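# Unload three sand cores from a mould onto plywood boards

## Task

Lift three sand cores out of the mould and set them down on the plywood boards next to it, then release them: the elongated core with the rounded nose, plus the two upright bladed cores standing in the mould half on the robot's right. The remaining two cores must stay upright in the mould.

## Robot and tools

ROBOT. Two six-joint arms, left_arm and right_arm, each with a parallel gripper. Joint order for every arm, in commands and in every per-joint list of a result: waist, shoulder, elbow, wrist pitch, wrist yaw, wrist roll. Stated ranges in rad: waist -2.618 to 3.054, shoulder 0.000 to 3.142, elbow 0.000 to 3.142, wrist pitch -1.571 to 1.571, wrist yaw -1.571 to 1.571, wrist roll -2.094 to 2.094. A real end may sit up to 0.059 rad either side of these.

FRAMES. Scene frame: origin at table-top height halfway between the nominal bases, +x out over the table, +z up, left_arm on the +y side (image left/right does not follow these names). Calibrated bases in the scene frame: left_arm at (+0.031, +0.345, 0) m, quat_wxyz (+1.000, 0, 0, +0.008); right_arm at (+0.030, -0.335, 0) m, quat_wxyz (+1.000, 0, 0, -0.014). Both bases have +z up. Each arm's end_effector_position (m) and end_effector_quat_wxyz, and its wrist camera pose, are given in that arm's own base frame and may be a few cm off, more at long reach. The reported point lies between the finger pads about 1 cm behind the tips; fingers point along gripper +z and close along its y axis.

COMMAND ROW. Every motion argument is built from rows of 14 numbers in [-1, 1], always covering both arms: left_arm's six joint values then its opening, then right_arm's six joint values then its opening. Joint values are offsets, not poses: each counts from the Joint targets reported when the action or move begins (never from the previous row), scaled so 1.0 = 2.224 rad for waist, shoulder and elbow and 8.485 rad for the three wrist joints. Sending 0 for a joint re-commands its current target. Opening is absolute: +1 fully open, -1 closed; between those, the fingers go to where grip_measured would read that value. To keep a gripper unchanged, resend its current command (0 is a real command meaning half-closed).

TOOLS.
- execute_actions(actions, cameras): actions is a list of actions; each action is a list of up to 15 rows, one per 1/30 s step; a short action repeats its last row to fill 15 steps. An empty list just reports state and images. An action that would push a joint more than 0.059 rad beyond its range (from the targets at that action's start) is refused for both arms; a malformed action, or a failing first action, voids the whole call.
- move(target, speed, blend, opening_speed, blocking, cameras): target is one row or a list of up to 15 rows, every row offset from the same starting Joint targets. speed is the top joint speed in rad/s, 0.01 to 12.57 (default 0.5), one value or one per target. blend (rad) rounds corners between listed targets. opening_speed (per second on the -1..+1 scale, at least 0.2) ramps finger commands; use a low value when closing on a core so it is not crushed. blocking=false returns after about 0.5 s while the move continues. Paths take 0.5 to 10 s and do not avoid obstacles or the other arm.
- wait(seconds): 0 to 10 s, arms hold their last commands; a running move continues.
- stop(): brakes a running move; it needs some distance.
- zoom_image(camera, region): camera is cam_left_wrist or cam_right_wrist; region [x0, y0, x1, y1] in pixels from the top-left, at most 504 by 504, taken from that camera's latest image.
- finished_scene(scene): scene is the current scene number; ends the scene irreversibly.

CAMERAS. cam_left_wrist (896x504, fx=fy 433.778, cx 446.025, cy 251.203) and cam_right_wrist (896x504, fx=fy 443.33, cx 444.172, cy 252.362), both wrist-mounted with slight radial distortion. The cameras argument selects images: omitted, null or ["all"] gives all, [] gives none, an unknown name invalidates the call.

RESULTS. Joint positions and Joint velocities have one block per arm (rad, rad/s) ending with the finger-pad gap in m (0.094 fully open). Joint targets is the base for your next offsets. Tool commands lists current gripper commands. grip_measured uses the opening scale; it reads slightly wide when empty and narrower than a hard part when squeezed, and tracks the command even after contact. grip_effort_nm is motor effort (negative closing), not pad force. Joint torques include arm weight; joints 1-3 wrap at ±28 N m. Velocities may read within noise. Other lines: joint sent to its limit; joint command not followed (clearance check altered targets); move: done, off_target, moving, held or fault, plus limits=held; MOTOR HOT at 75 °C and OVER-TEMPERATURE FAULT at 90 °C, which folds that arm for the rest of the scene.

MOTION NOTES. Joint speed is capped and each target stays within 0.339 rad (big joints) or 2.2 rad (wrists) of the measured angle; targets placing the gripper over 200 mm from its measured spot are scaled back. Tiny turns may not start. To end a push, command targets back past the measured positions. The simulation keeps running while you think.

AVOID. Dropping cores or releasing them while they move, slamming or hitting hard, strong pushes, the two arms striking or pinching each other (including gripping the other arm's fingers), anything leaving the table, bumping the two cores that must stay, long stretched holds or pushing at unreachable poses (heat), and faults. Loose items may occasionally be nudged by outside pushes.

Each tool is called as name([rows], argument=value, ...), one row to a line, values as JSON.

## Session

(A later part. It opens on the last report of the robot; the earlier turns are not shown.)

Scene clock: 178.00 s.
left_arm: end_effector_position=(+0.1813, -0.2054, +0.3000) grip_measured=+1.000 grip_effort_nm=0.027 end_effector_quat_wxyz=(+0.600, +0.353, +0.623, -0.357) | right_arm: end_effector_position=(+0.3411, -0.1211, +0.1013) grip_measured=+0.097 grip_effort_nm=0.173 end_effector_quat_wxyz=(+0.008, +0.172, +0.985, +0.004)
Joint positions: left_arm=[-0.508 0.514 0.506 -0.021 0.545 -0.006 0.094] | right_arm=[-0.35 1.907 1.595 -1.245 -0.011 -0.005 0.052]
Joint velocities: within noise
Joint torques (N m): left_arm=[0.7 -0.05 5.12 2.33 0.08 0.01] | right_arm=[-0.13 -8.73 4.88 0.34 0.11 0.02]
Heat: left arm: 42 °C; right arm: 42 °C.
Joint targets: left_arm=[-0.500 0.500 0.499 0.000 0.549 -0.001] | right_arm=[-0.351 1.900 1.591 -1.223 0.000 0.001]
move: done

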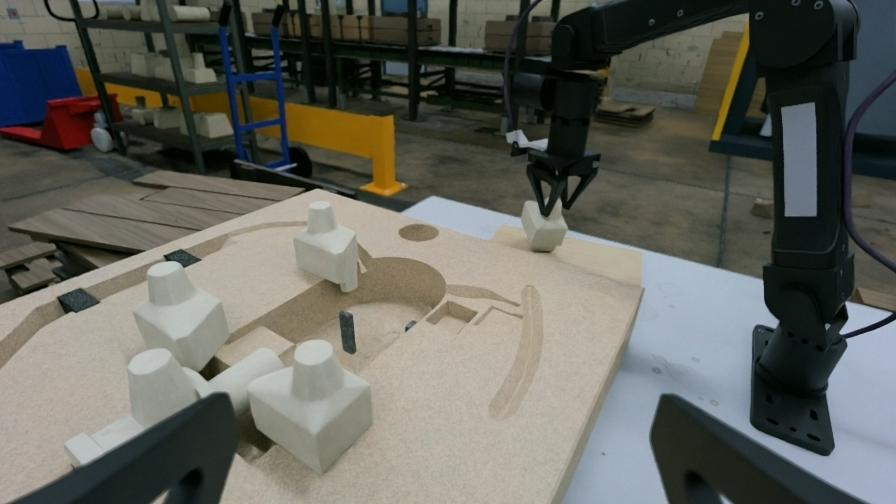

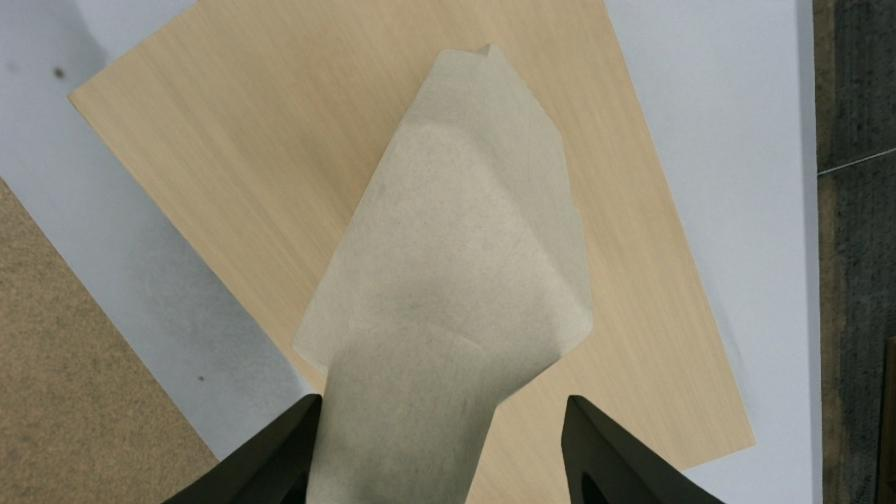

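move(target=[0,0,0,0,0,0,1,0,0,0,0,0,0,0.35], opening_speed=0.2)

zoom_image(camera="cam_left_wrist", region=[440, 160, 640, 280])

Scene clock: 192.93 s.
left_arm: end_effector_position=(+0.1813, -0.2054, +0.3000) grip_measured=+1.000 grip_effort_nm=0.032 end_effector_quat_wxyz=(+0.600, +0.353, +0.623, -0.357) | right_arm: end_effector_position=(+0.3418, -0.1225, +0.1013) grip_measured=+0.347 grip_effort_nm=0.178 end_effector_quat_wxyz=(+0.009, +0.172, +0.985, +0.001)
Joint positions: left_arm=[-0.508 0.514 0.506 -0.021 0.545 -0.006 0.094] | right_arm=[-0.35 1.907 1.595 -1.241 -0.006 -0.005 0.063]
Joint velocities: within noise
Joint torques (N m): left_arm=[0.72 -0.06 5.18 2.33 0.1 0] | right_arm=[-0.14 -8.75 4.86 0.32 0.04 0.02]
Heat: left arm: 43 °C; right arm: 41 °C.
Joint targets: left_arm=[-0.500 0.500 0.499 0.000 0.549 -0.001] | right_arm=[-0.351 1.900 1.591 -1.223 0.000 0.001]
move: done

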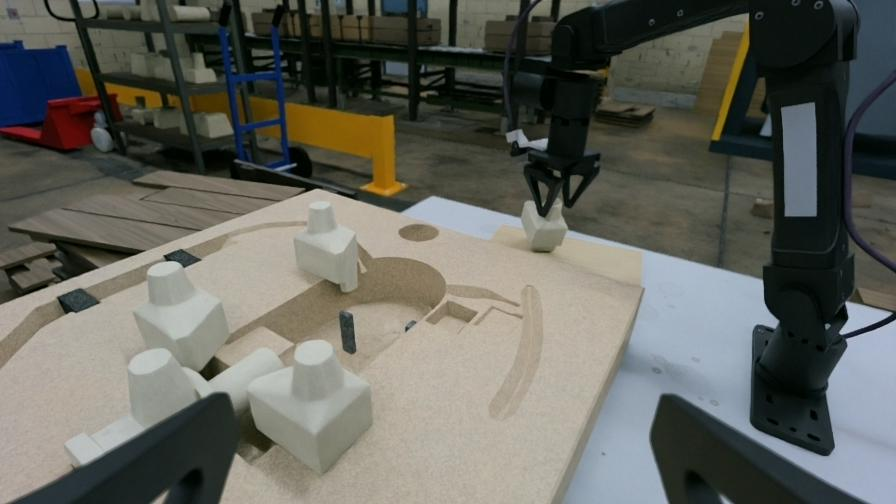

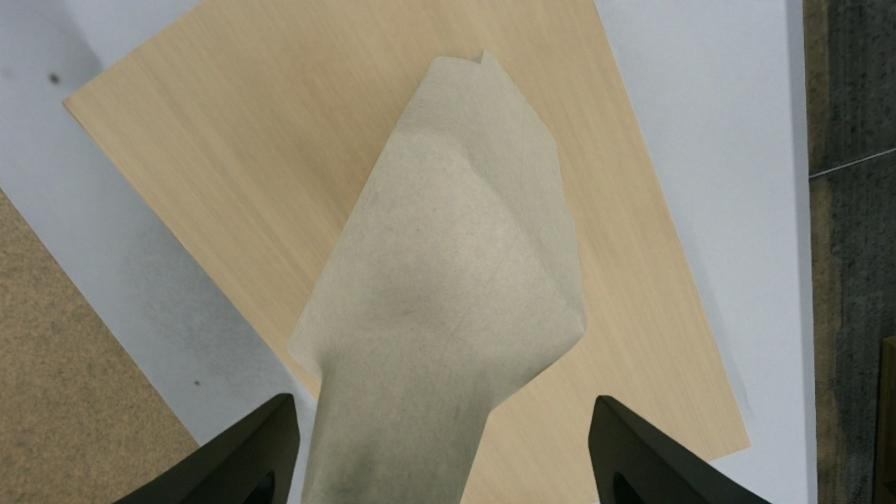

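Scaled by 2.520.

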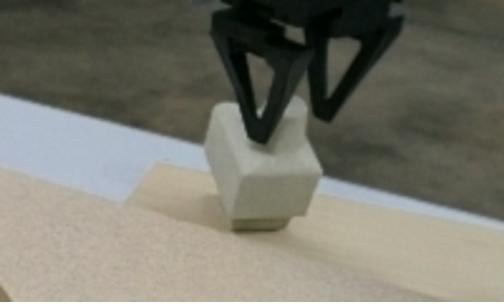

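move([
  [-0.0047,0.332,0.366,-0.0736,-0.032,0,1,0,0,0.184,-0.0385,0,0,0.8],
  [-0.0094,0.6645,0.732,-0.1472,-0.0647,0,1,0.3242,0.0971,0.2734,0.0165,0,0,1],
], speed=[0.6,0.8])

Scene clock: 221.53 s.
left_arm: end_effector_position=(+0.4074, -0.2290, +0.2319) grip_measured=+1.000 grip_effort_nm=0.032 end_effector_quat_wxyz=(+0.220, +0.244, +0.942, -0.062) | right_arm: end_effector_position=(+0.4840, +0.1919, +0.2082) grip_measured=+0.997 grip_effort_nm=0.178 end_effector_quat_wxyz=(+0.259, -0.182, +0.947, +0.050)
Joint positions: left_arm=[-0.511 1.968 2.102 -1.244 0.009 -0.006 0.094] | right_arm=[0.374 2.103 2.169 -1.103 -0.004 -0.004 0.094]
Joint velocities: within noise
Joint torques (N m): left_arm=[-0.66 -8.16 6.99 1.24 -0.07 -0.01] | right_arm=[-0.36 -8.99 8.06 1.1 0.03 0.02]
Heat: left arm: 44 °C; right arm: 41 °C.
Joint targets: left_arm=[-0.520 1.978 2.127 -1.249 0.000 -0.001] | right_arm=[0.370 2.116 2.199 -1.083 0.000 0.001]
move: done

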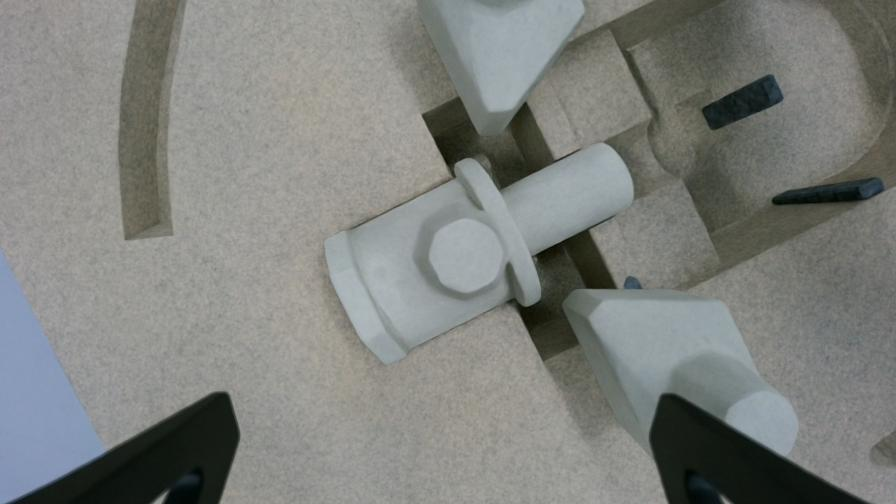

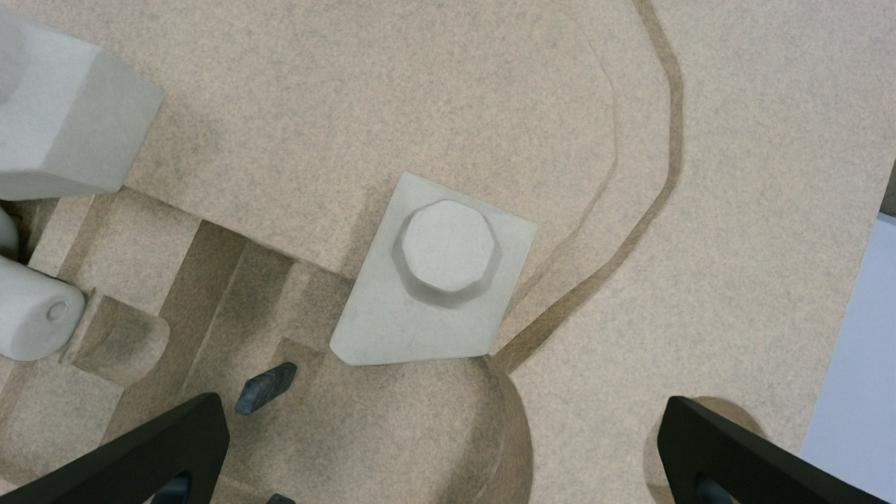

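move(target=[0.0,0.0166,-0.1335,0.0405,0,0,1,0,0.0378,-0.0603,0.0286,0,0,1], speed=0.25)

Scene clock: 247.83 s.
left_arm: end_effector_position=(+0.4334, -0.2435, +0.1595) grip_measured=+1.000 grip_effort_nm=0.022 end_effector_quat_wxyz=(+0.233, +0.244, +0.939, -0.066) | right_arm: end_effector_position=(+0.5221, +0.2068, +0.1605) grip_measured=+0.997 grip_effort_nm=0.173 end_effector_quat_wxyz=(+0.288, -0.180, +0.939, +0.056)
Joint positions: left_arm=[-0.511 1.998 1.837 -0.922 0.009 -0.006 0.094] | right_arm=[0.374 2.185 2.072 -0.863 -0.004 -0.004 0.094]
Joint velocities: within noise
Joint torques (N m): left_arm=[-0.66 -8.28 4.7 1.56 -0.08 -0.01] | right_arm=[-0.34 -9.8 5.41 1.2 0.03 0.02]
Heat: left arm: 38 °C; right arm: 42 °C.
Joint targets: left_arm=[-0.520 2.015 1.831 -0.905 0.001 -0.001] | right_arm=[0.370 2.200 2.065 -0.840 0.000 0.001]
move: done

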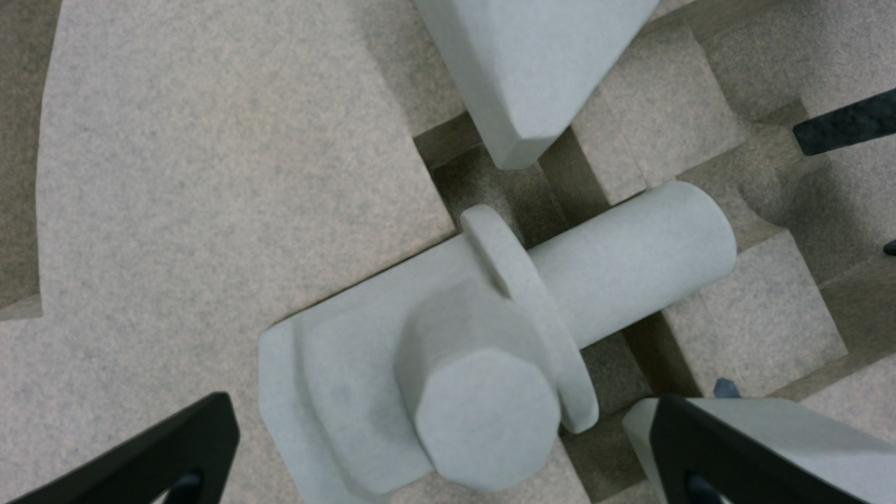

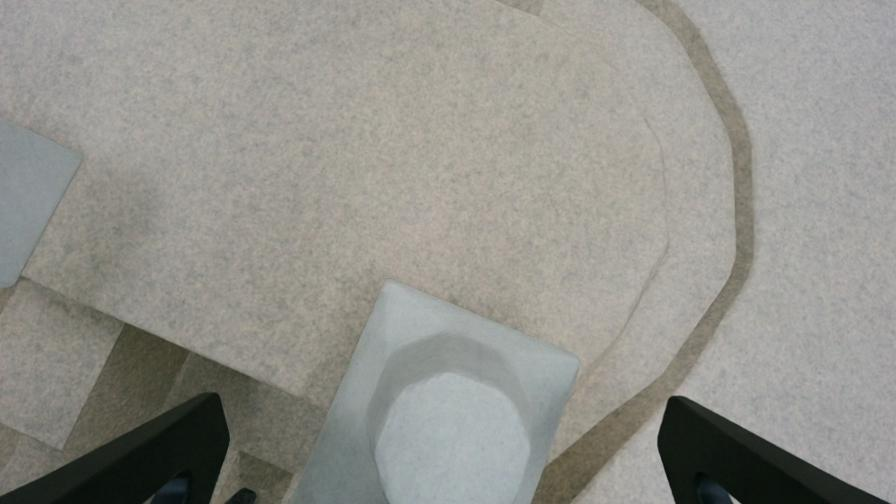

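move([
  [-0.009,0,-0.0247,0.0065,0,0,1,0,0,-0.0225,0.0059,0,0,1],
  [-0.009,0,-0.0247,0.0065,0,0,-0.4,0,0,-0.0225,0.0059,0,0,-0.4],
], speed=0.2, opening_speed=0.6)

Scene clock: 257.67 s.
left_arm: end_effector_position=(+0.4306, -0.2511, +0.1463) grip_measured=-0.230 grip_effort_nm=-0.999 end_effector_quat_wxyz=(+0.235, +0.252, +0.937, -0.061) | right_arm: end_effector_position=(+0.5258, +0.2076, +0.1528) grip_measured=-0.225 grip_effort_nm=-0.965 end_effector_quat_wxyz=(+0.296, -0.168, +0.939, +0.059)
Joint positions: left_arm=[-0.533 1.998 1.783 -0.865 -0.008 -0.006 0.036] | right_arm=[0.374 2.18 2.024 -0.801 -0.001 0.021 0.036]
Joint velocities: within noise
Joint torques (N m): left_arm=[-0.54 -8.31 4.56 1.52 0.12 0] | right_arm=[-0.35 -9.37 5.37 1.12 -0.02 -0.24]
Heat: left arm: 38 °C; right arm: 45 °C.
Joint targets: left_arm=[-0.541 2.015 1.776 -0.850 0.001 -0.001] | right_arm=[0.370 2.200 2.015 -0.790 0.000 0.001]
move: done

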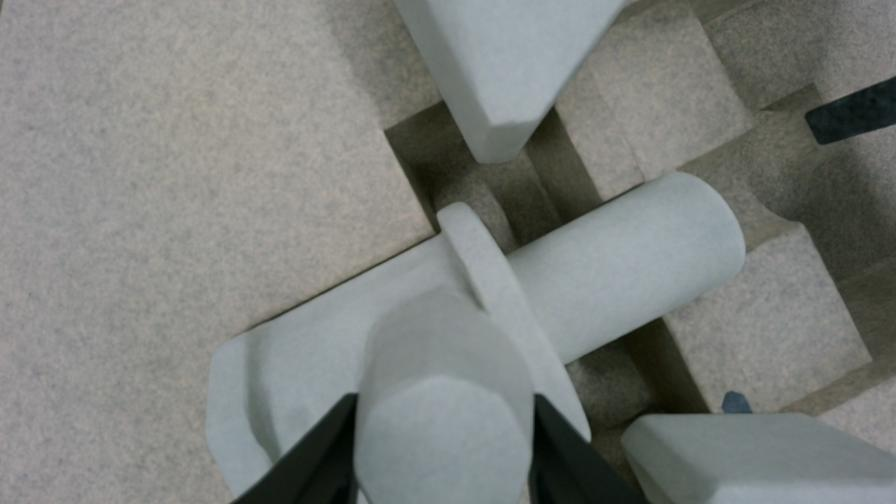

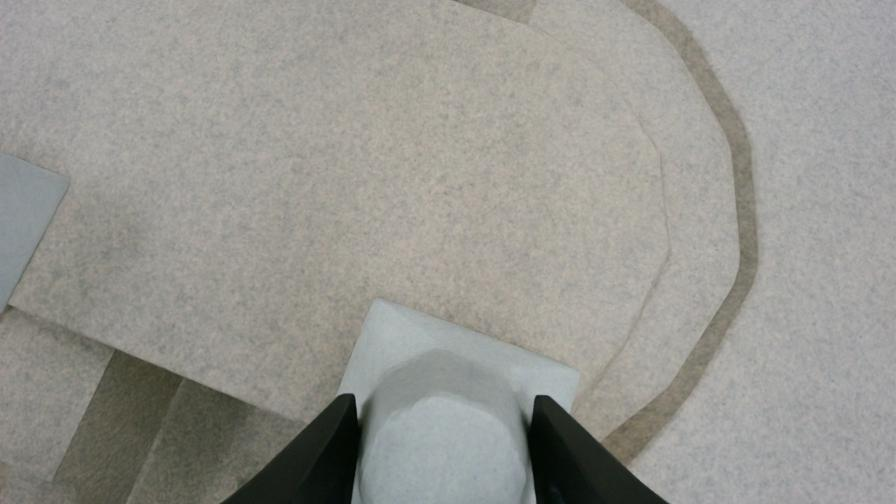

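move([
  [0,-0.0202,0.0737,-0.013,0,0,-0.4,0,-0.018,0.0764,-0.0118,0,0,-0.4],
  [0,-0.0472,0.1232,-0.0183,0,0,-0.4,0,-0.036,0.1124,-0.0159,0,0,-0.4],
], speed=0.15)

Scene clock: 270.70 s.
left_arm: end_effector_position=(+0.4239, -0.2476, +0.1975) grip_measured=-0.233 grip_effort_nm=-0.999 end_effector_quat_wxyz=(+0.233, +0.254, +0.937, -0.061) | right_arm: end_effector_position=(+0.5244, +0.2068, +0.2061) grip_measured=-0.250 grip_effort_nm=-1.009 end_effector_quat_wxyz=(+0.313, -0.173, +0.932, +0.060)
Joint positions: left_arm=[-0.533 1.999 1.993 -1.079 -0.006 -0.001 0.036] | right_arm=[0.374 2.18 2.217 -0.959 0.001 0.008 0.035]
Joint velocities: within noise
Joint torques (N m): left_arm=[-0.62 -16.27 9.89 2.13 0.1 -0.05] | right_arm=[-0.35 -15.73 9.7 1.37 -0.02 -0.11]
Heat: left arm: 38 °C; right arm: 48 °C.
Joint targets: left_arm=[-0.541 1.910 2.050 -1.005 0.001 -0.001] | right_arm=[0.370 2.120 2.265 -0.925 0.000 0.001]
move: off_target (left_arm, right_arm); left_arm: the shoulder is farthest, 0.089 rad from its target; right_arm: the shoulder is farthest, 0.060 rad from its target

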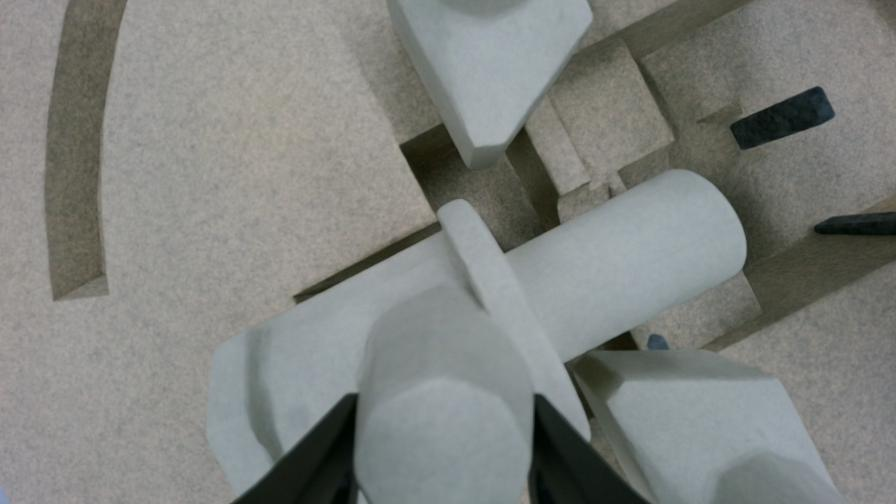

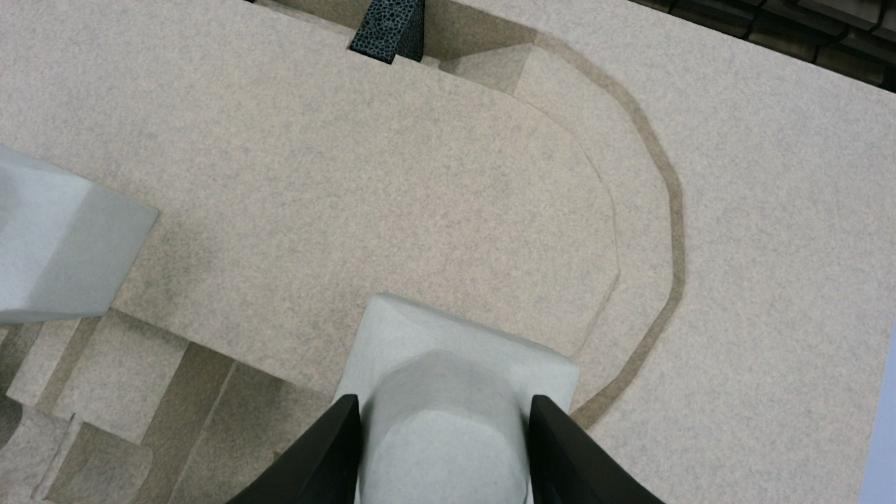

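move([
  [0.0859,-0.1214,-0.1619,0.0159,0,0,-0.4,-0.0764,-0.3431,-0.3674,-0.0041,0,0,-0.4],
  [0.4456,-0.317,-0.3642,-0.0018,0,0,-0.4,-0.4092,-0.4541,-0.4451,-0.0141,0,0,-0.4],
], speed=[0.35,0.5])

Scene clock: 298.87 s.
left_arm: end_effector_position=(+0.2613, +0.1278, +0.1969) grip_measured=-0.233 grip_effort_nm=-1.004 end_effector_quat_wxyz=(+0.212, -0.218, +0.951, +0.052) | right_arm: end_effector_position=(+0.2491, -0.1478, +0.2490) grip_measured=-0.250 grip_effort_nm=-1.004 end_effector_quat_wxyz=(+0.297, +0.256, +0.916, -0.082)
Joint positions: left_arm=[0.447 1.256 1.224 -1.098 -0.007 -0.001 0.036] | right_arm=[-0.536 1.138 1.272 -1.079 0.004 0.007 0.035]
Joint velocities: within noise
Joint torques (N m): left_arm=[0.39 -7.13 6.37 2.1 0.11 -0.07] | right_arm=[-0.35 -4.71 5.85 1.35 -0.05 -0.11]
Heat: left arm: 51 °C; right arm: 60 °C.
Joint targets: left_arm=[0.451 1.205 1.239 -1.021 0.000 -0.001] | right_arm=[-0.540 1.110 1.275 -1.045 0.000 0.001]
move: off_target (left_arm); left_arm: the wrist pitch is farthest, 0.078 rad from its target

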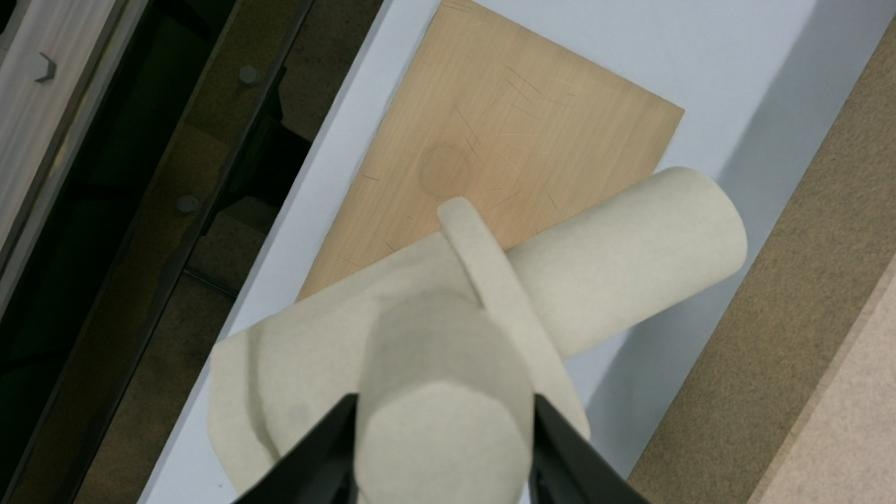

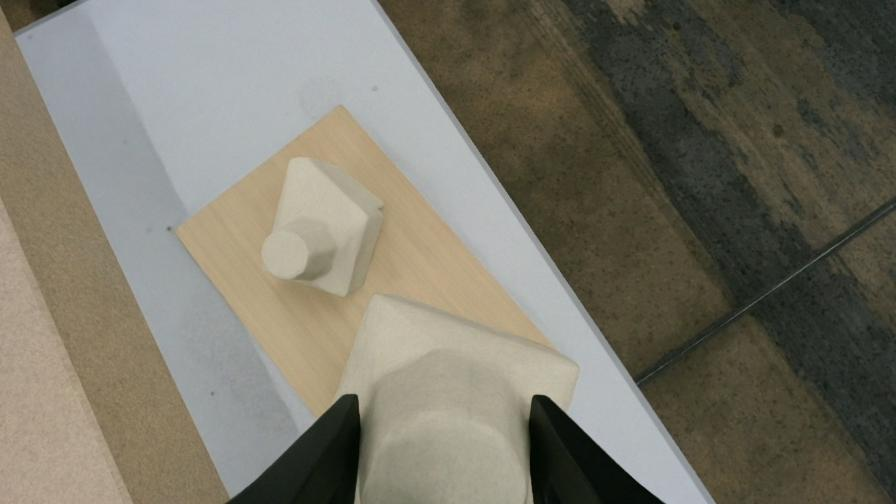

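move(target=[-0.0805,-0.0135,-0.076,0.0048,-0.037,-0.0816,-0.4,-0.0135,-0.1057,-0.2612,0.0383,0,0,-0.4], speed=0.3)

Scene clock: 322.53 s.
left_arm: end_effector_position=(+0.2429, +0.1184, +0.1575) grip_measured=-0.233 grip_effort_nm=-1.009 end_effector_quat_wxyz=(+0.197, -0.472, +0.855, +0.090) | right_arm: end_effector_position=(+0.2056, -0.1294, +0.1237) grip_measured=-0.250 grip_effort_nm=-1.009 end_effector_quat_wxyz=(+0.272, +0.270, +0.920, -0.079)
Joint positions: left_arm=[0.28 1.225 1.056 -1.048 -0.26 -0.683 0.036] | right_arm=[-0.563 0.901 0.688 -0.784 0.004 0.007 0.035]
Joint velocities: within noise
Joint torques (N m): left_arm=[-0.58 -6.84 6.09 1.84 -0.76 -0.16] | right_arm=[-0.61 -3.15 6.43 1.59 -0.05 -0.11]
Heat: left arm: 42 °C; right arm: 44 °C.
Joint targets: left_arm=[0.272 1.175 1.070 -0.980 -0.314 -0.693] | right_arm=[-0.570 0.875 0.694 -0.720 0.000 0.001]
move: off_target (left_arm, right_arm); left_arm: the wrist pitch is farthest, 0.068 rad from its target; right_arm: the wrist pitch is farthest, 0.064 rad from its target

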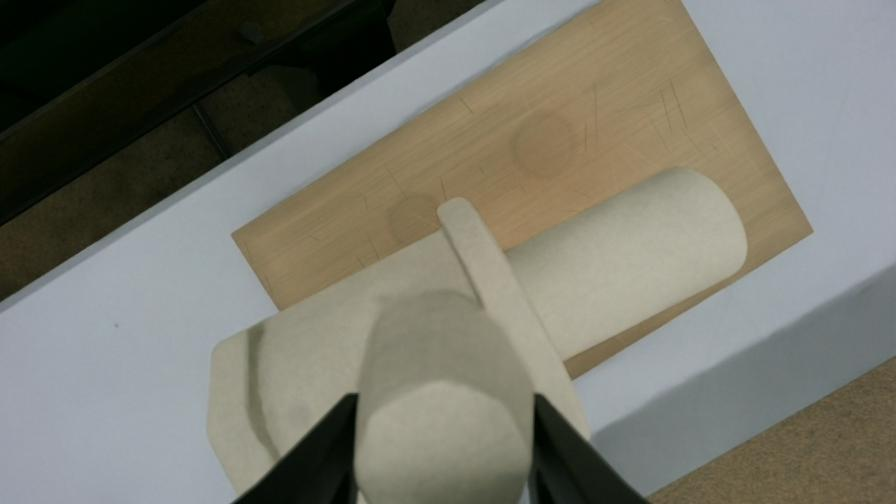

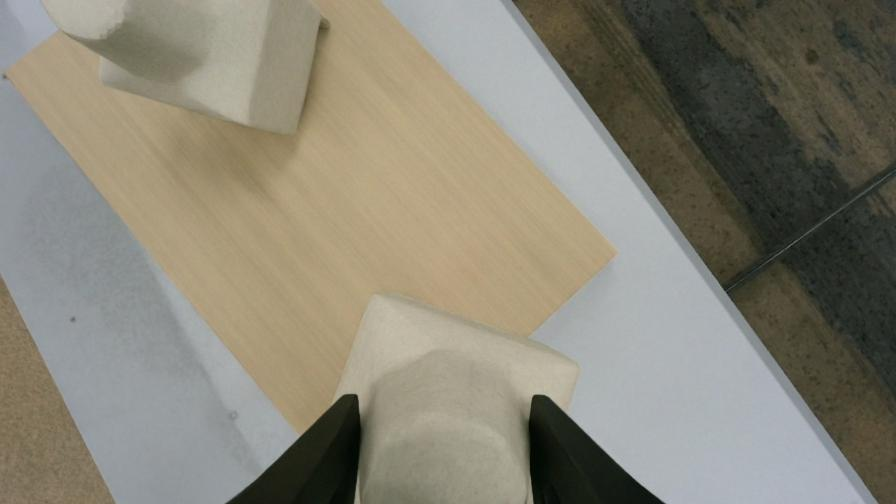

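move(target=[0,0.058,-0.0126,0.0189,0,0,-0.4,0.0283,0.0481,0.0099,0.0132,0,0,-0.4], speed=0.2)

Scene clock: 337.07 s.
left_arm: end_effector_position=(+0.2724, +0.1272, +0.1374) grip_measured=-0.233 grip_effort_nm=-0.994 end_effector_quat_wxyz=(+0.213, -0.473, +0.850, +0.087) | right_arm: end_effector_position=(+0.2317, -0.1303, +0.1184) grip_measured=-0.250 grip_effort_nm=-1.004 end_effector_quat_wxyz=(+0.284, +0.246, +0.924, -0.075)
Joint positions: left_arm=[0.28 1.316 1.027 -0.894 -0.262 -0.685 0.036] | right_arm=[-0.514 0.987 0.688 -0.675 0.003 0.007 0.035]
Joint velocities: within noise
Joint torques (N m): left_arm=[-0.49 -4.67 6.32 1.99 -0.74 -0.18] | right_arm=[0.55 -2.03 8.21 1.63 -0.04 -0.11]
Heat: left arm: 41 °C; right arm: 41 °C.
Joint targets: left_arm=[0.272 1.304 1.042 -0.820 -0.313 -0.693] | right_arm=[-0.507 0.982 0.716 -0.608 0.000 0.001]
move: off_target (left_arm, right_arm); left_arm: the wrist pitch is farthest, 0.075 rad from its target; right_arm: the wrist pitch is farthest, 0.067 rad from its target

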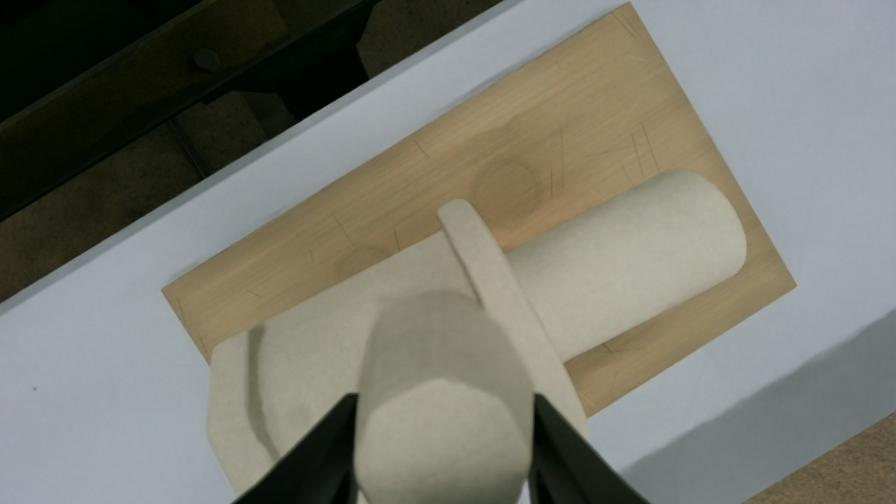

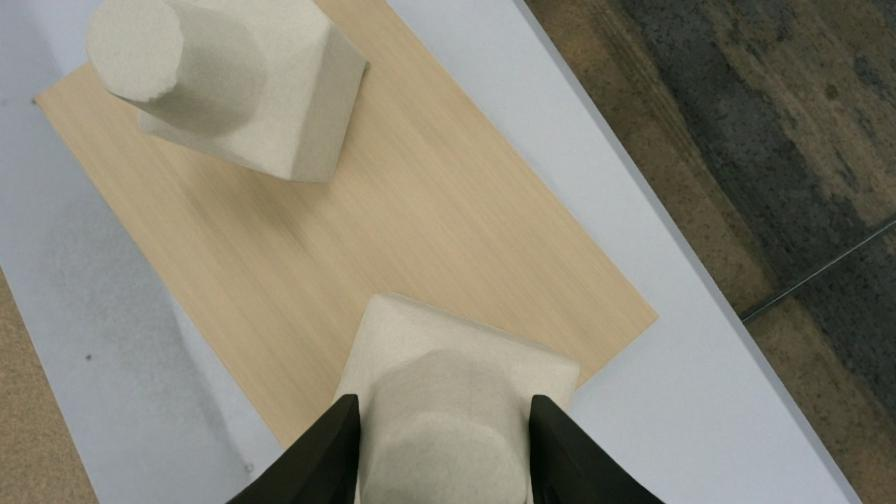

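move(target=[0,0,-0.018,0.0047,0,0,-0.4,0,0,-0.0108,0.0028,0,0,-0.4], speed=0.08, cameras=["cam_right_wrist"])

move(target=[0,0,-0.0135,0.0035,0,0,-0.4,0,0,-0.009,0.0024,0,0,-0.4], speed=0.08)

Scene clock: 340.97 s.
left_arm: end_effector_position=(+0.2718, +0.1270, +0.1274) grip_measured=-0.233 grip_effort_nm=-1.004 end_effector_quat_wxyz=(+0.213, -0.473, +0.850, +0.087) | right_arm: end_effector_position=(+0.2356, -0.1325, +0.1215) grip_measured=-0.250 grip_effort_nm=-1.004 end_effector_quat_wxyz=(+0.294, +0.246, +0.920, -0.078)
Joint positions: left_arm=[0.28 1.316 0.988 -0.855 -0.262 -0.685 0.036] | right_arm=[-0.514 0.987 0.688 -0.653 0.003 0.007 0.035]
Joint velocities: within noise
Joint torques (N m): left_arm=[-0.58 -4.7 6.31 1.97 -0.74 -0.15] | right_arm=[0.55 -2.07 6.34 1.68 -0.05 -0.11]
Heat: left arm: 41 °C; right arm: 41 °C.
Joint targets: left_arm=[0.272 1.304 1.002 -0.780 -0.313 -0.693] | right_arm=[-0.507 0.982 0.692 -0.584 0.000 0.001]
move: off_target (left_arm, right_arm); left_arm: the wrist pitch is farthest, 0.075 rad from its target; right_arm: the wrist pitch is farthest, 0.069 rad from its target
Images, in order (width x height): cam_right_wrist 896x504.

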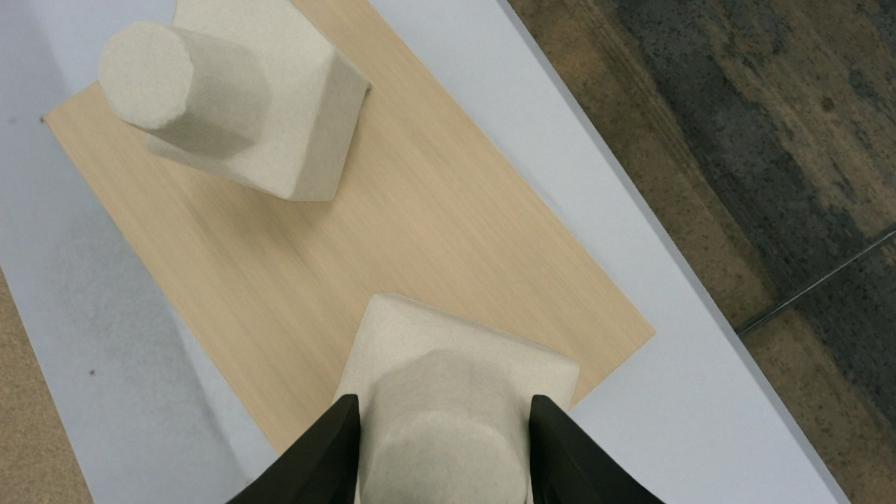

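Scene clock: 341.97 s.
left_arm: end_effector_position=(+0.2709, +0.1268, +0.1199) grip_measured=-0.233 grip_effort_nm=-0.994 end_effector_quat_wxyz=(+0.213, -0.473, +0.850, +0.087) | right_arm: end_effector_position=(+0.2353, -0.1323, +0.1164) grip_measured=-0.250 grip_effort_nm=-1.004 end_effector_quat_wxyz=(+0.294, +0.246, +0.920, -0.078)
Joint positions: left_arm=[0.28 1.316 0.958 -0.825 -0.262 -0.685 0.036] | right_arm=[-0.514 0.987 0.668 -0.633 0.003 0.007 0.035]
Joint velocities: within noise
Joint torques (N m): left_arm=[-0.59 -4.72 6.24 1.97 -0.74 -0.16] | right_arm=[0.54 -2.1 6.32 1.66 -0.04 -0.11]
Heat: left arm: 41 °C; right arm: 41 °C.
Joint targets: left_arm=[0.272 1.304 0.972 -0.750 -0.314 -0.693] | right_arm=[-0.507 0.982 0.672 -0.564 0.000 0.001]
move: off_target (left_arm, right_arm); left_arm: the wrist pitch is farthest, 0.075 rad from its target; right_arm: the wrist pitch is farthest, 0.069 rad from its target

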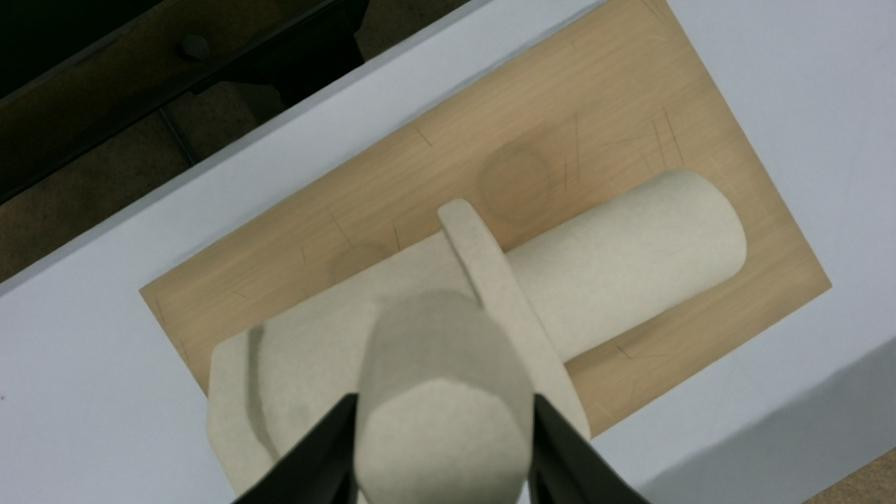

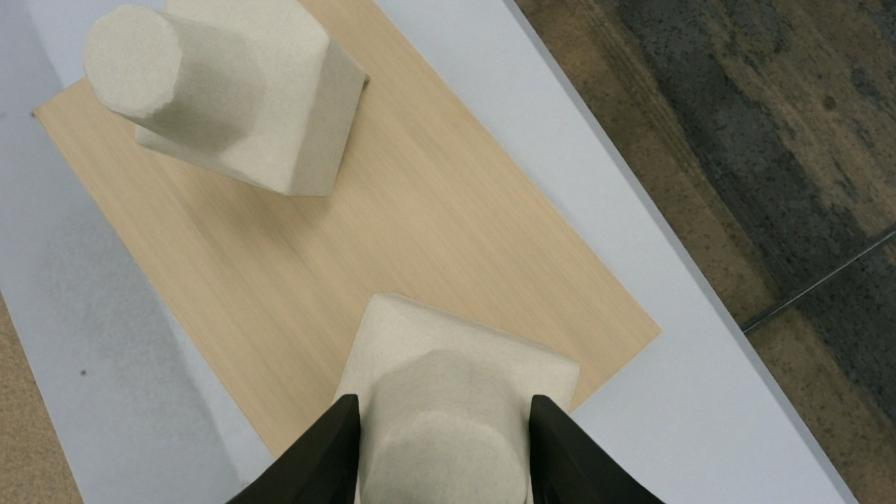

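move(target=[0,0,-0.009,0.0024,0,0,-0.4,0,0,-0.009,0.0024,0,0,-0.4], speed=0.08, cameras=[])

move(target=[0,0,-0.009,0.0024,0,0,-0.4,0,0,-0.009,0.0024,0,0,-0.4], speed=0.08)

Scene clock: 344.93 s.
left_arm: end_effector_position=(+0.2704, +0.1267, +0.1150) grip_measured=-0.233 grip_effort_nm=-0.999 end_effector_quat_wxyz=(+0.213, -0.473, +0.850, +0.087) | right_arm: end_effector_position=(+0.2351, -0.1322, +0.1118) grip_measured=-0.250 grip_effort_nm=-1.004 end_effector_quat_wxyz=(+0.295, +0.246, +0.920, -0.078)
Joint positions: left_arm=[0.28 1.316 0.938 -0.805 -0.262 -0.685 0.036] | right_arm=[-0.514 0.987 0.649 -0.613 0.003 0.007 0.035]
Joint velocities: within noise
Joint torques (N m): left_arm=[-0.58 -4.7 6.15 2 -0.74 -0.16] | right_arm=[0.55 -2.07 6.27 1.69 -0.05 -0.11]
Heat: left arm: 41 °C; right arm: 40 °C.
Joint targets: left_arm=[0.272 1.304 0.952 -0.730 -0.314 -0.693] | right_arm=[-0.507 0.982 0.652 -0.543 0.000 0.001]
move: off_target (left_arm, right_arm); left_arm: the wrist pitch is farthest, 0.076 rad from its target; right_arm: the wrist pitch is farthest, 0.069 rad from its target
No camera images: "cameras" was empty.

Scene clock: 345.90 s.
left_arm: end_effector_position=(+0.2698, +0.1265, +0.1101) grip_measured=-0.233 grip_effort_nm=-1.009 end_effector_quat_wxyz=(+0.213, -0.473, +0.850, +0.087) | right_arm: end_effector_position=(+0.2377, -0.1337, +0.1104) grip_measured=-0.250 grip_effort_nm=-1.004 end_effector_quat_wxyz=(+0.302, +0.245, +0.918, -0.080)
Joint positions: left_arm=[0.28 1.316 0.918 -0.785 -0.262 -0.685 0.036] | right_arm=[-0.514 0.987 0.633 -0.581 0.003 0.007 0.035]
Joint velocities: within noise
Joint torques (N m): left_arm=[-0.54 -4.64 6.17 1.99 -0.74 -0.13] | right_arm=[0.58 -2.09 5.94 1.58 -0.04 -0.11]
Heat: left arm: 41 °C; right arm: 40 °C.
Joint targets: left_arm=[0.272 1.304 0.932 -0.709 -0.314 -0.693] | right_arm=[-0.507 0.982 0.632 -0.523 0.000 0.001]
move: off_target (left_arm, right_arm); left_arm: the wrist pitch is farthest, 0.075 rad from its target; right_arm: the wrist pitch is farthest, 0.058 rad from its target

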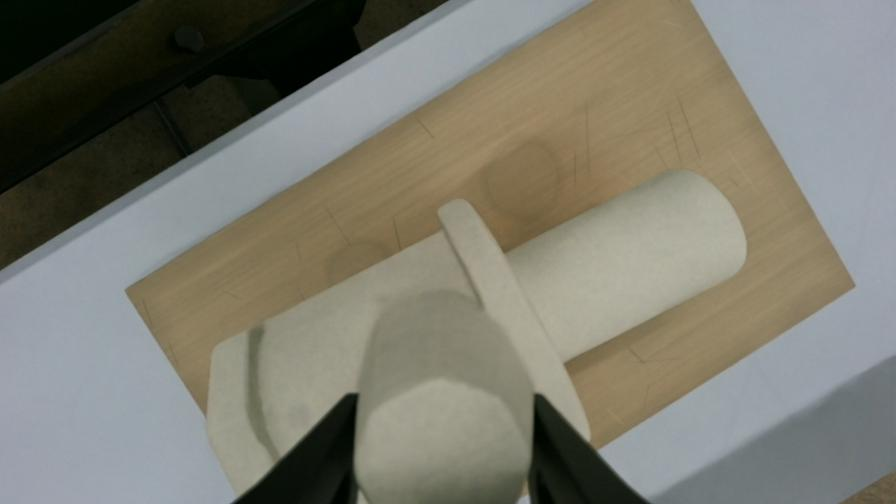

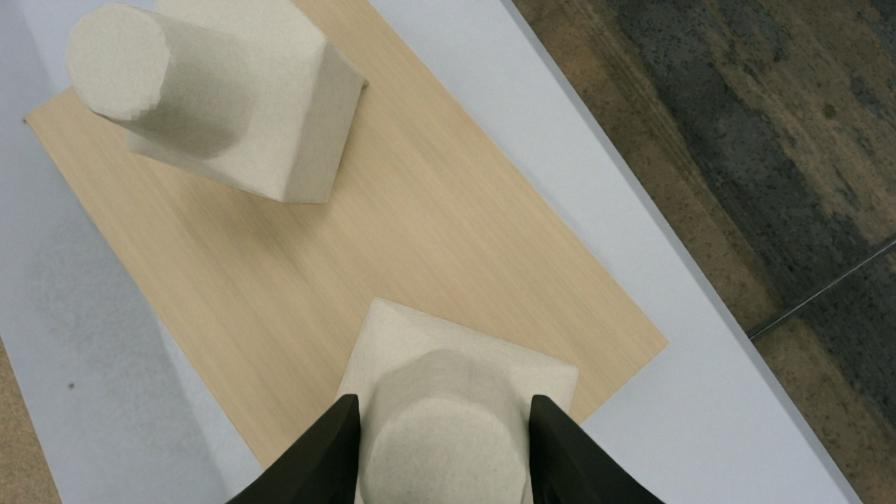

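move(target=[0,0,-0.009,0.0024,0,0,-0.4,0,0,-0.006,0.0016,0,0,-0.4], speed=0.08, cameras=[])

move(target=[0,0,-0.009,0.0024,0,0,-0.4,0,0,0,0,0,0,0.1], speed=0.08, opening_speed=0.3)

Scene clock: 349.63 s.
left_arm: end_effector_position=(+0.2698, +0.1281, +0.1073) grip_measured=-0.233 grip_effort_nm=-1.009 end_effector_quat_wxyz=(+0.216, -0.474, +0.849, +0.091) | right_arm: end_effector_position=(+0.2393, -0.1346, +0.1094) grip_measured=-0.251 grip_effort_nm=-1.004 end_effector_quat_wxyz=(+0.307, +0.244, +0.916, -0.081)
Joint positions: left_arm=[0.28 1.316 0.904 -0.765 -0.271 -0.685 0.036] | right_arm=[-0.514 0.987 0.623 -0.559 0.003 0.007 0.035]
Joint velocities: within noise
Joint torques (N m): left_arm=[-0.57 -4.56 5.68 2 -0.63 -0.15] | right_arm=[0.57 -2.13 5.78 1.53 -0.05 -0.12]
Heat: left arm: 41 °C; right arm: 40 °C.
Joint targets: left_arm=[0.272 1.304 0.912 -0.689 -0.313 -0.693] | right_arm=[-0.507 0.982 0.619 -0.509 0.000 0.001]
move: off_target (left_arm, right_arm); left_arm: the wrist pitch is farthest, 0.077 rad from its target; right_arm: the wrist pitch is farthest, 0.050 rad from its target
No camera images: "cameras" was empty.

Scene clock: 351.50 s.
left_arm: end_effector_position=(+0.2706, +0.1306, +0.1066) grip_measured=-0.233 grip_effort_nm=-1.004 end_effector_quat_wxyz=(+0.222, -0.474, +0.846, +0.097) | right_arm: end_effector_position=(+0.2431, -0.1370, +0.1125) grip_measured=+0.097 grip_effort_nm=0.173 end_effector_quat_wxyz=(+0.318, +0.244, +0.912, -0.085)
Joint positions: left_arm=[0.278 1.316 0.894 -0.746 -0.287 -0.685 0.036] | right_arm=[-0.514 0.987 0.622 -0.535 0.005 0.006 0.052]
Joint velocities: within noise
Joint torques (N m): left_arm=[-0.44 -4.63 4.79 2.02 -0.45 -0.17] | right_arm=[0.58 -2.13 5.87 1.34 -0.06 -0.11]
Heat: left arm: 41 °C; right arm: 40 °C.
Joint targets: left_arm=[0.272 1.304 0.892 -0.668 -0.314 -0.693] | right_arm=[-0.507 0.982 0.619 -0.510 0.000 0.001]
move: off_target (left_arm); left_arm: the wrist pitch is farthest, 0.077 rad from its target

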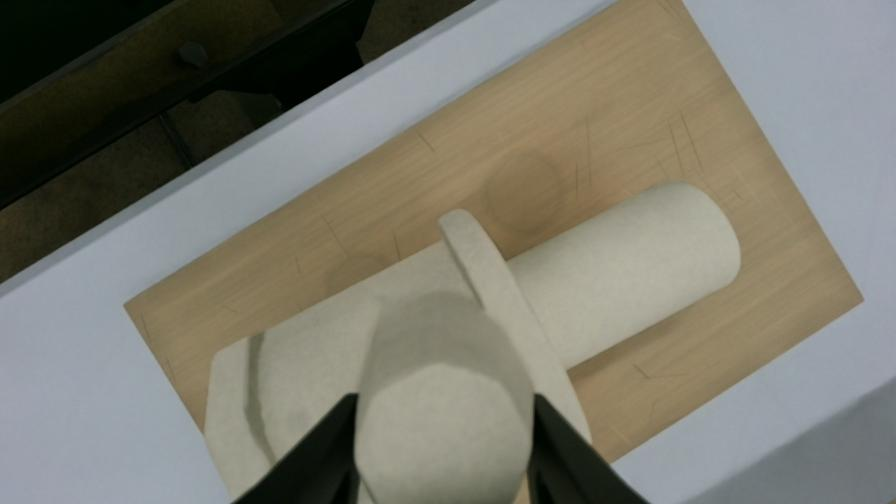

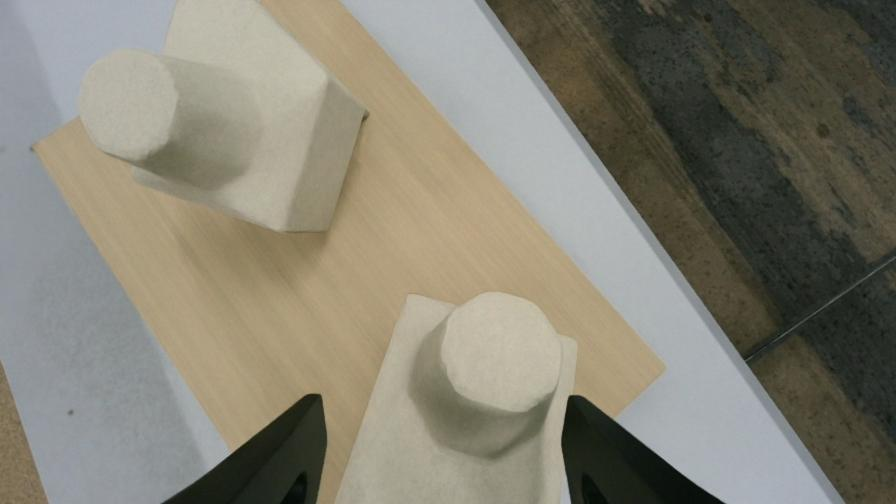

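move(target=[0,0,0,0,0,0,0.1,0,0,0,0,0,0,0.6], opening_speed=0.3)

Scene clock: 356.47 s.
left_arm: end_effector_position=(+0.2829, +0.1349, +0.1126) grip_measured=+0.098 grip_effort_nm=0.129 end_effector_quat_wxyz=(+0.251, -0.475, +0.838, +0.092) | right_arm: end_effector_position=(+0.2432, -0.1371, +0.1127) grip_measured=+0.597 grip_effort_nm=0.178 end_effector_quat_wxyz=(+0.318, +0.244, +0.912, -0.085)
Joint positions: left_arm=[0.278 1.316 0.893 -0.685 -0.291 -0.685 0.052] | right_arm=[-0.514 0.987 0.622 -0.534 0.005 0.006 0.075]
Joint velocities: within noise
Joint torques (N m): left_arm=[-0.36 -4.74 5.01 1.45 -0.37 -0.15] | right_arm=[0.57 -2.1 5.87 1.33 -0.06 -0.1]
Heat: left arm: 41 °C; right arm: 39 °C.
Joint targets: left_arm=[0.272 1.304 0.892 -0.669 -0.314 -0.693] | right_arm=[-0.507 0.982 0.619 -0.510 0.000 0.001]
move: done

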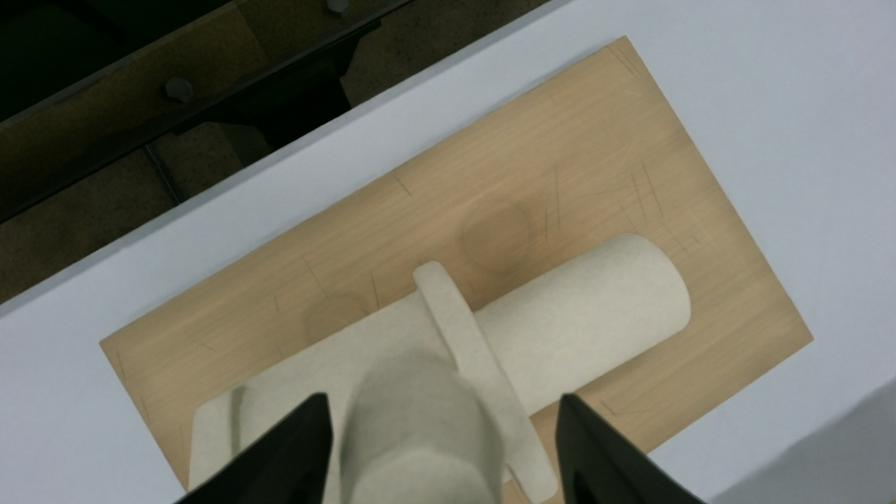

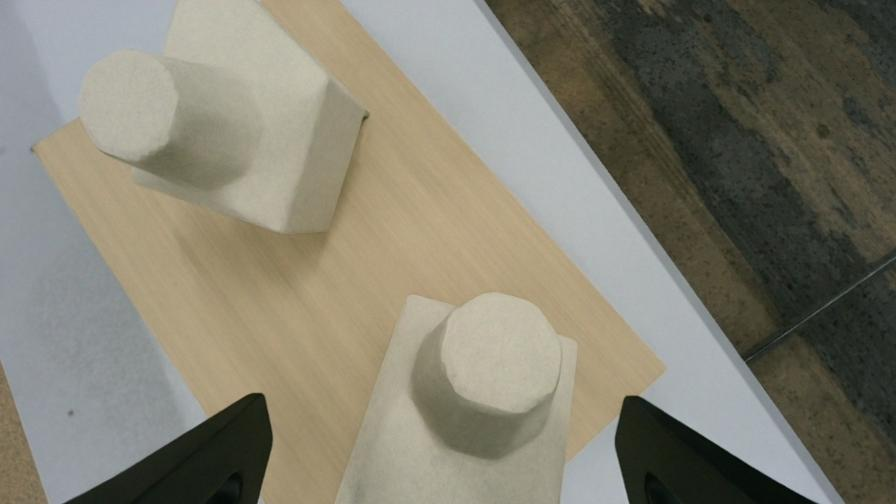

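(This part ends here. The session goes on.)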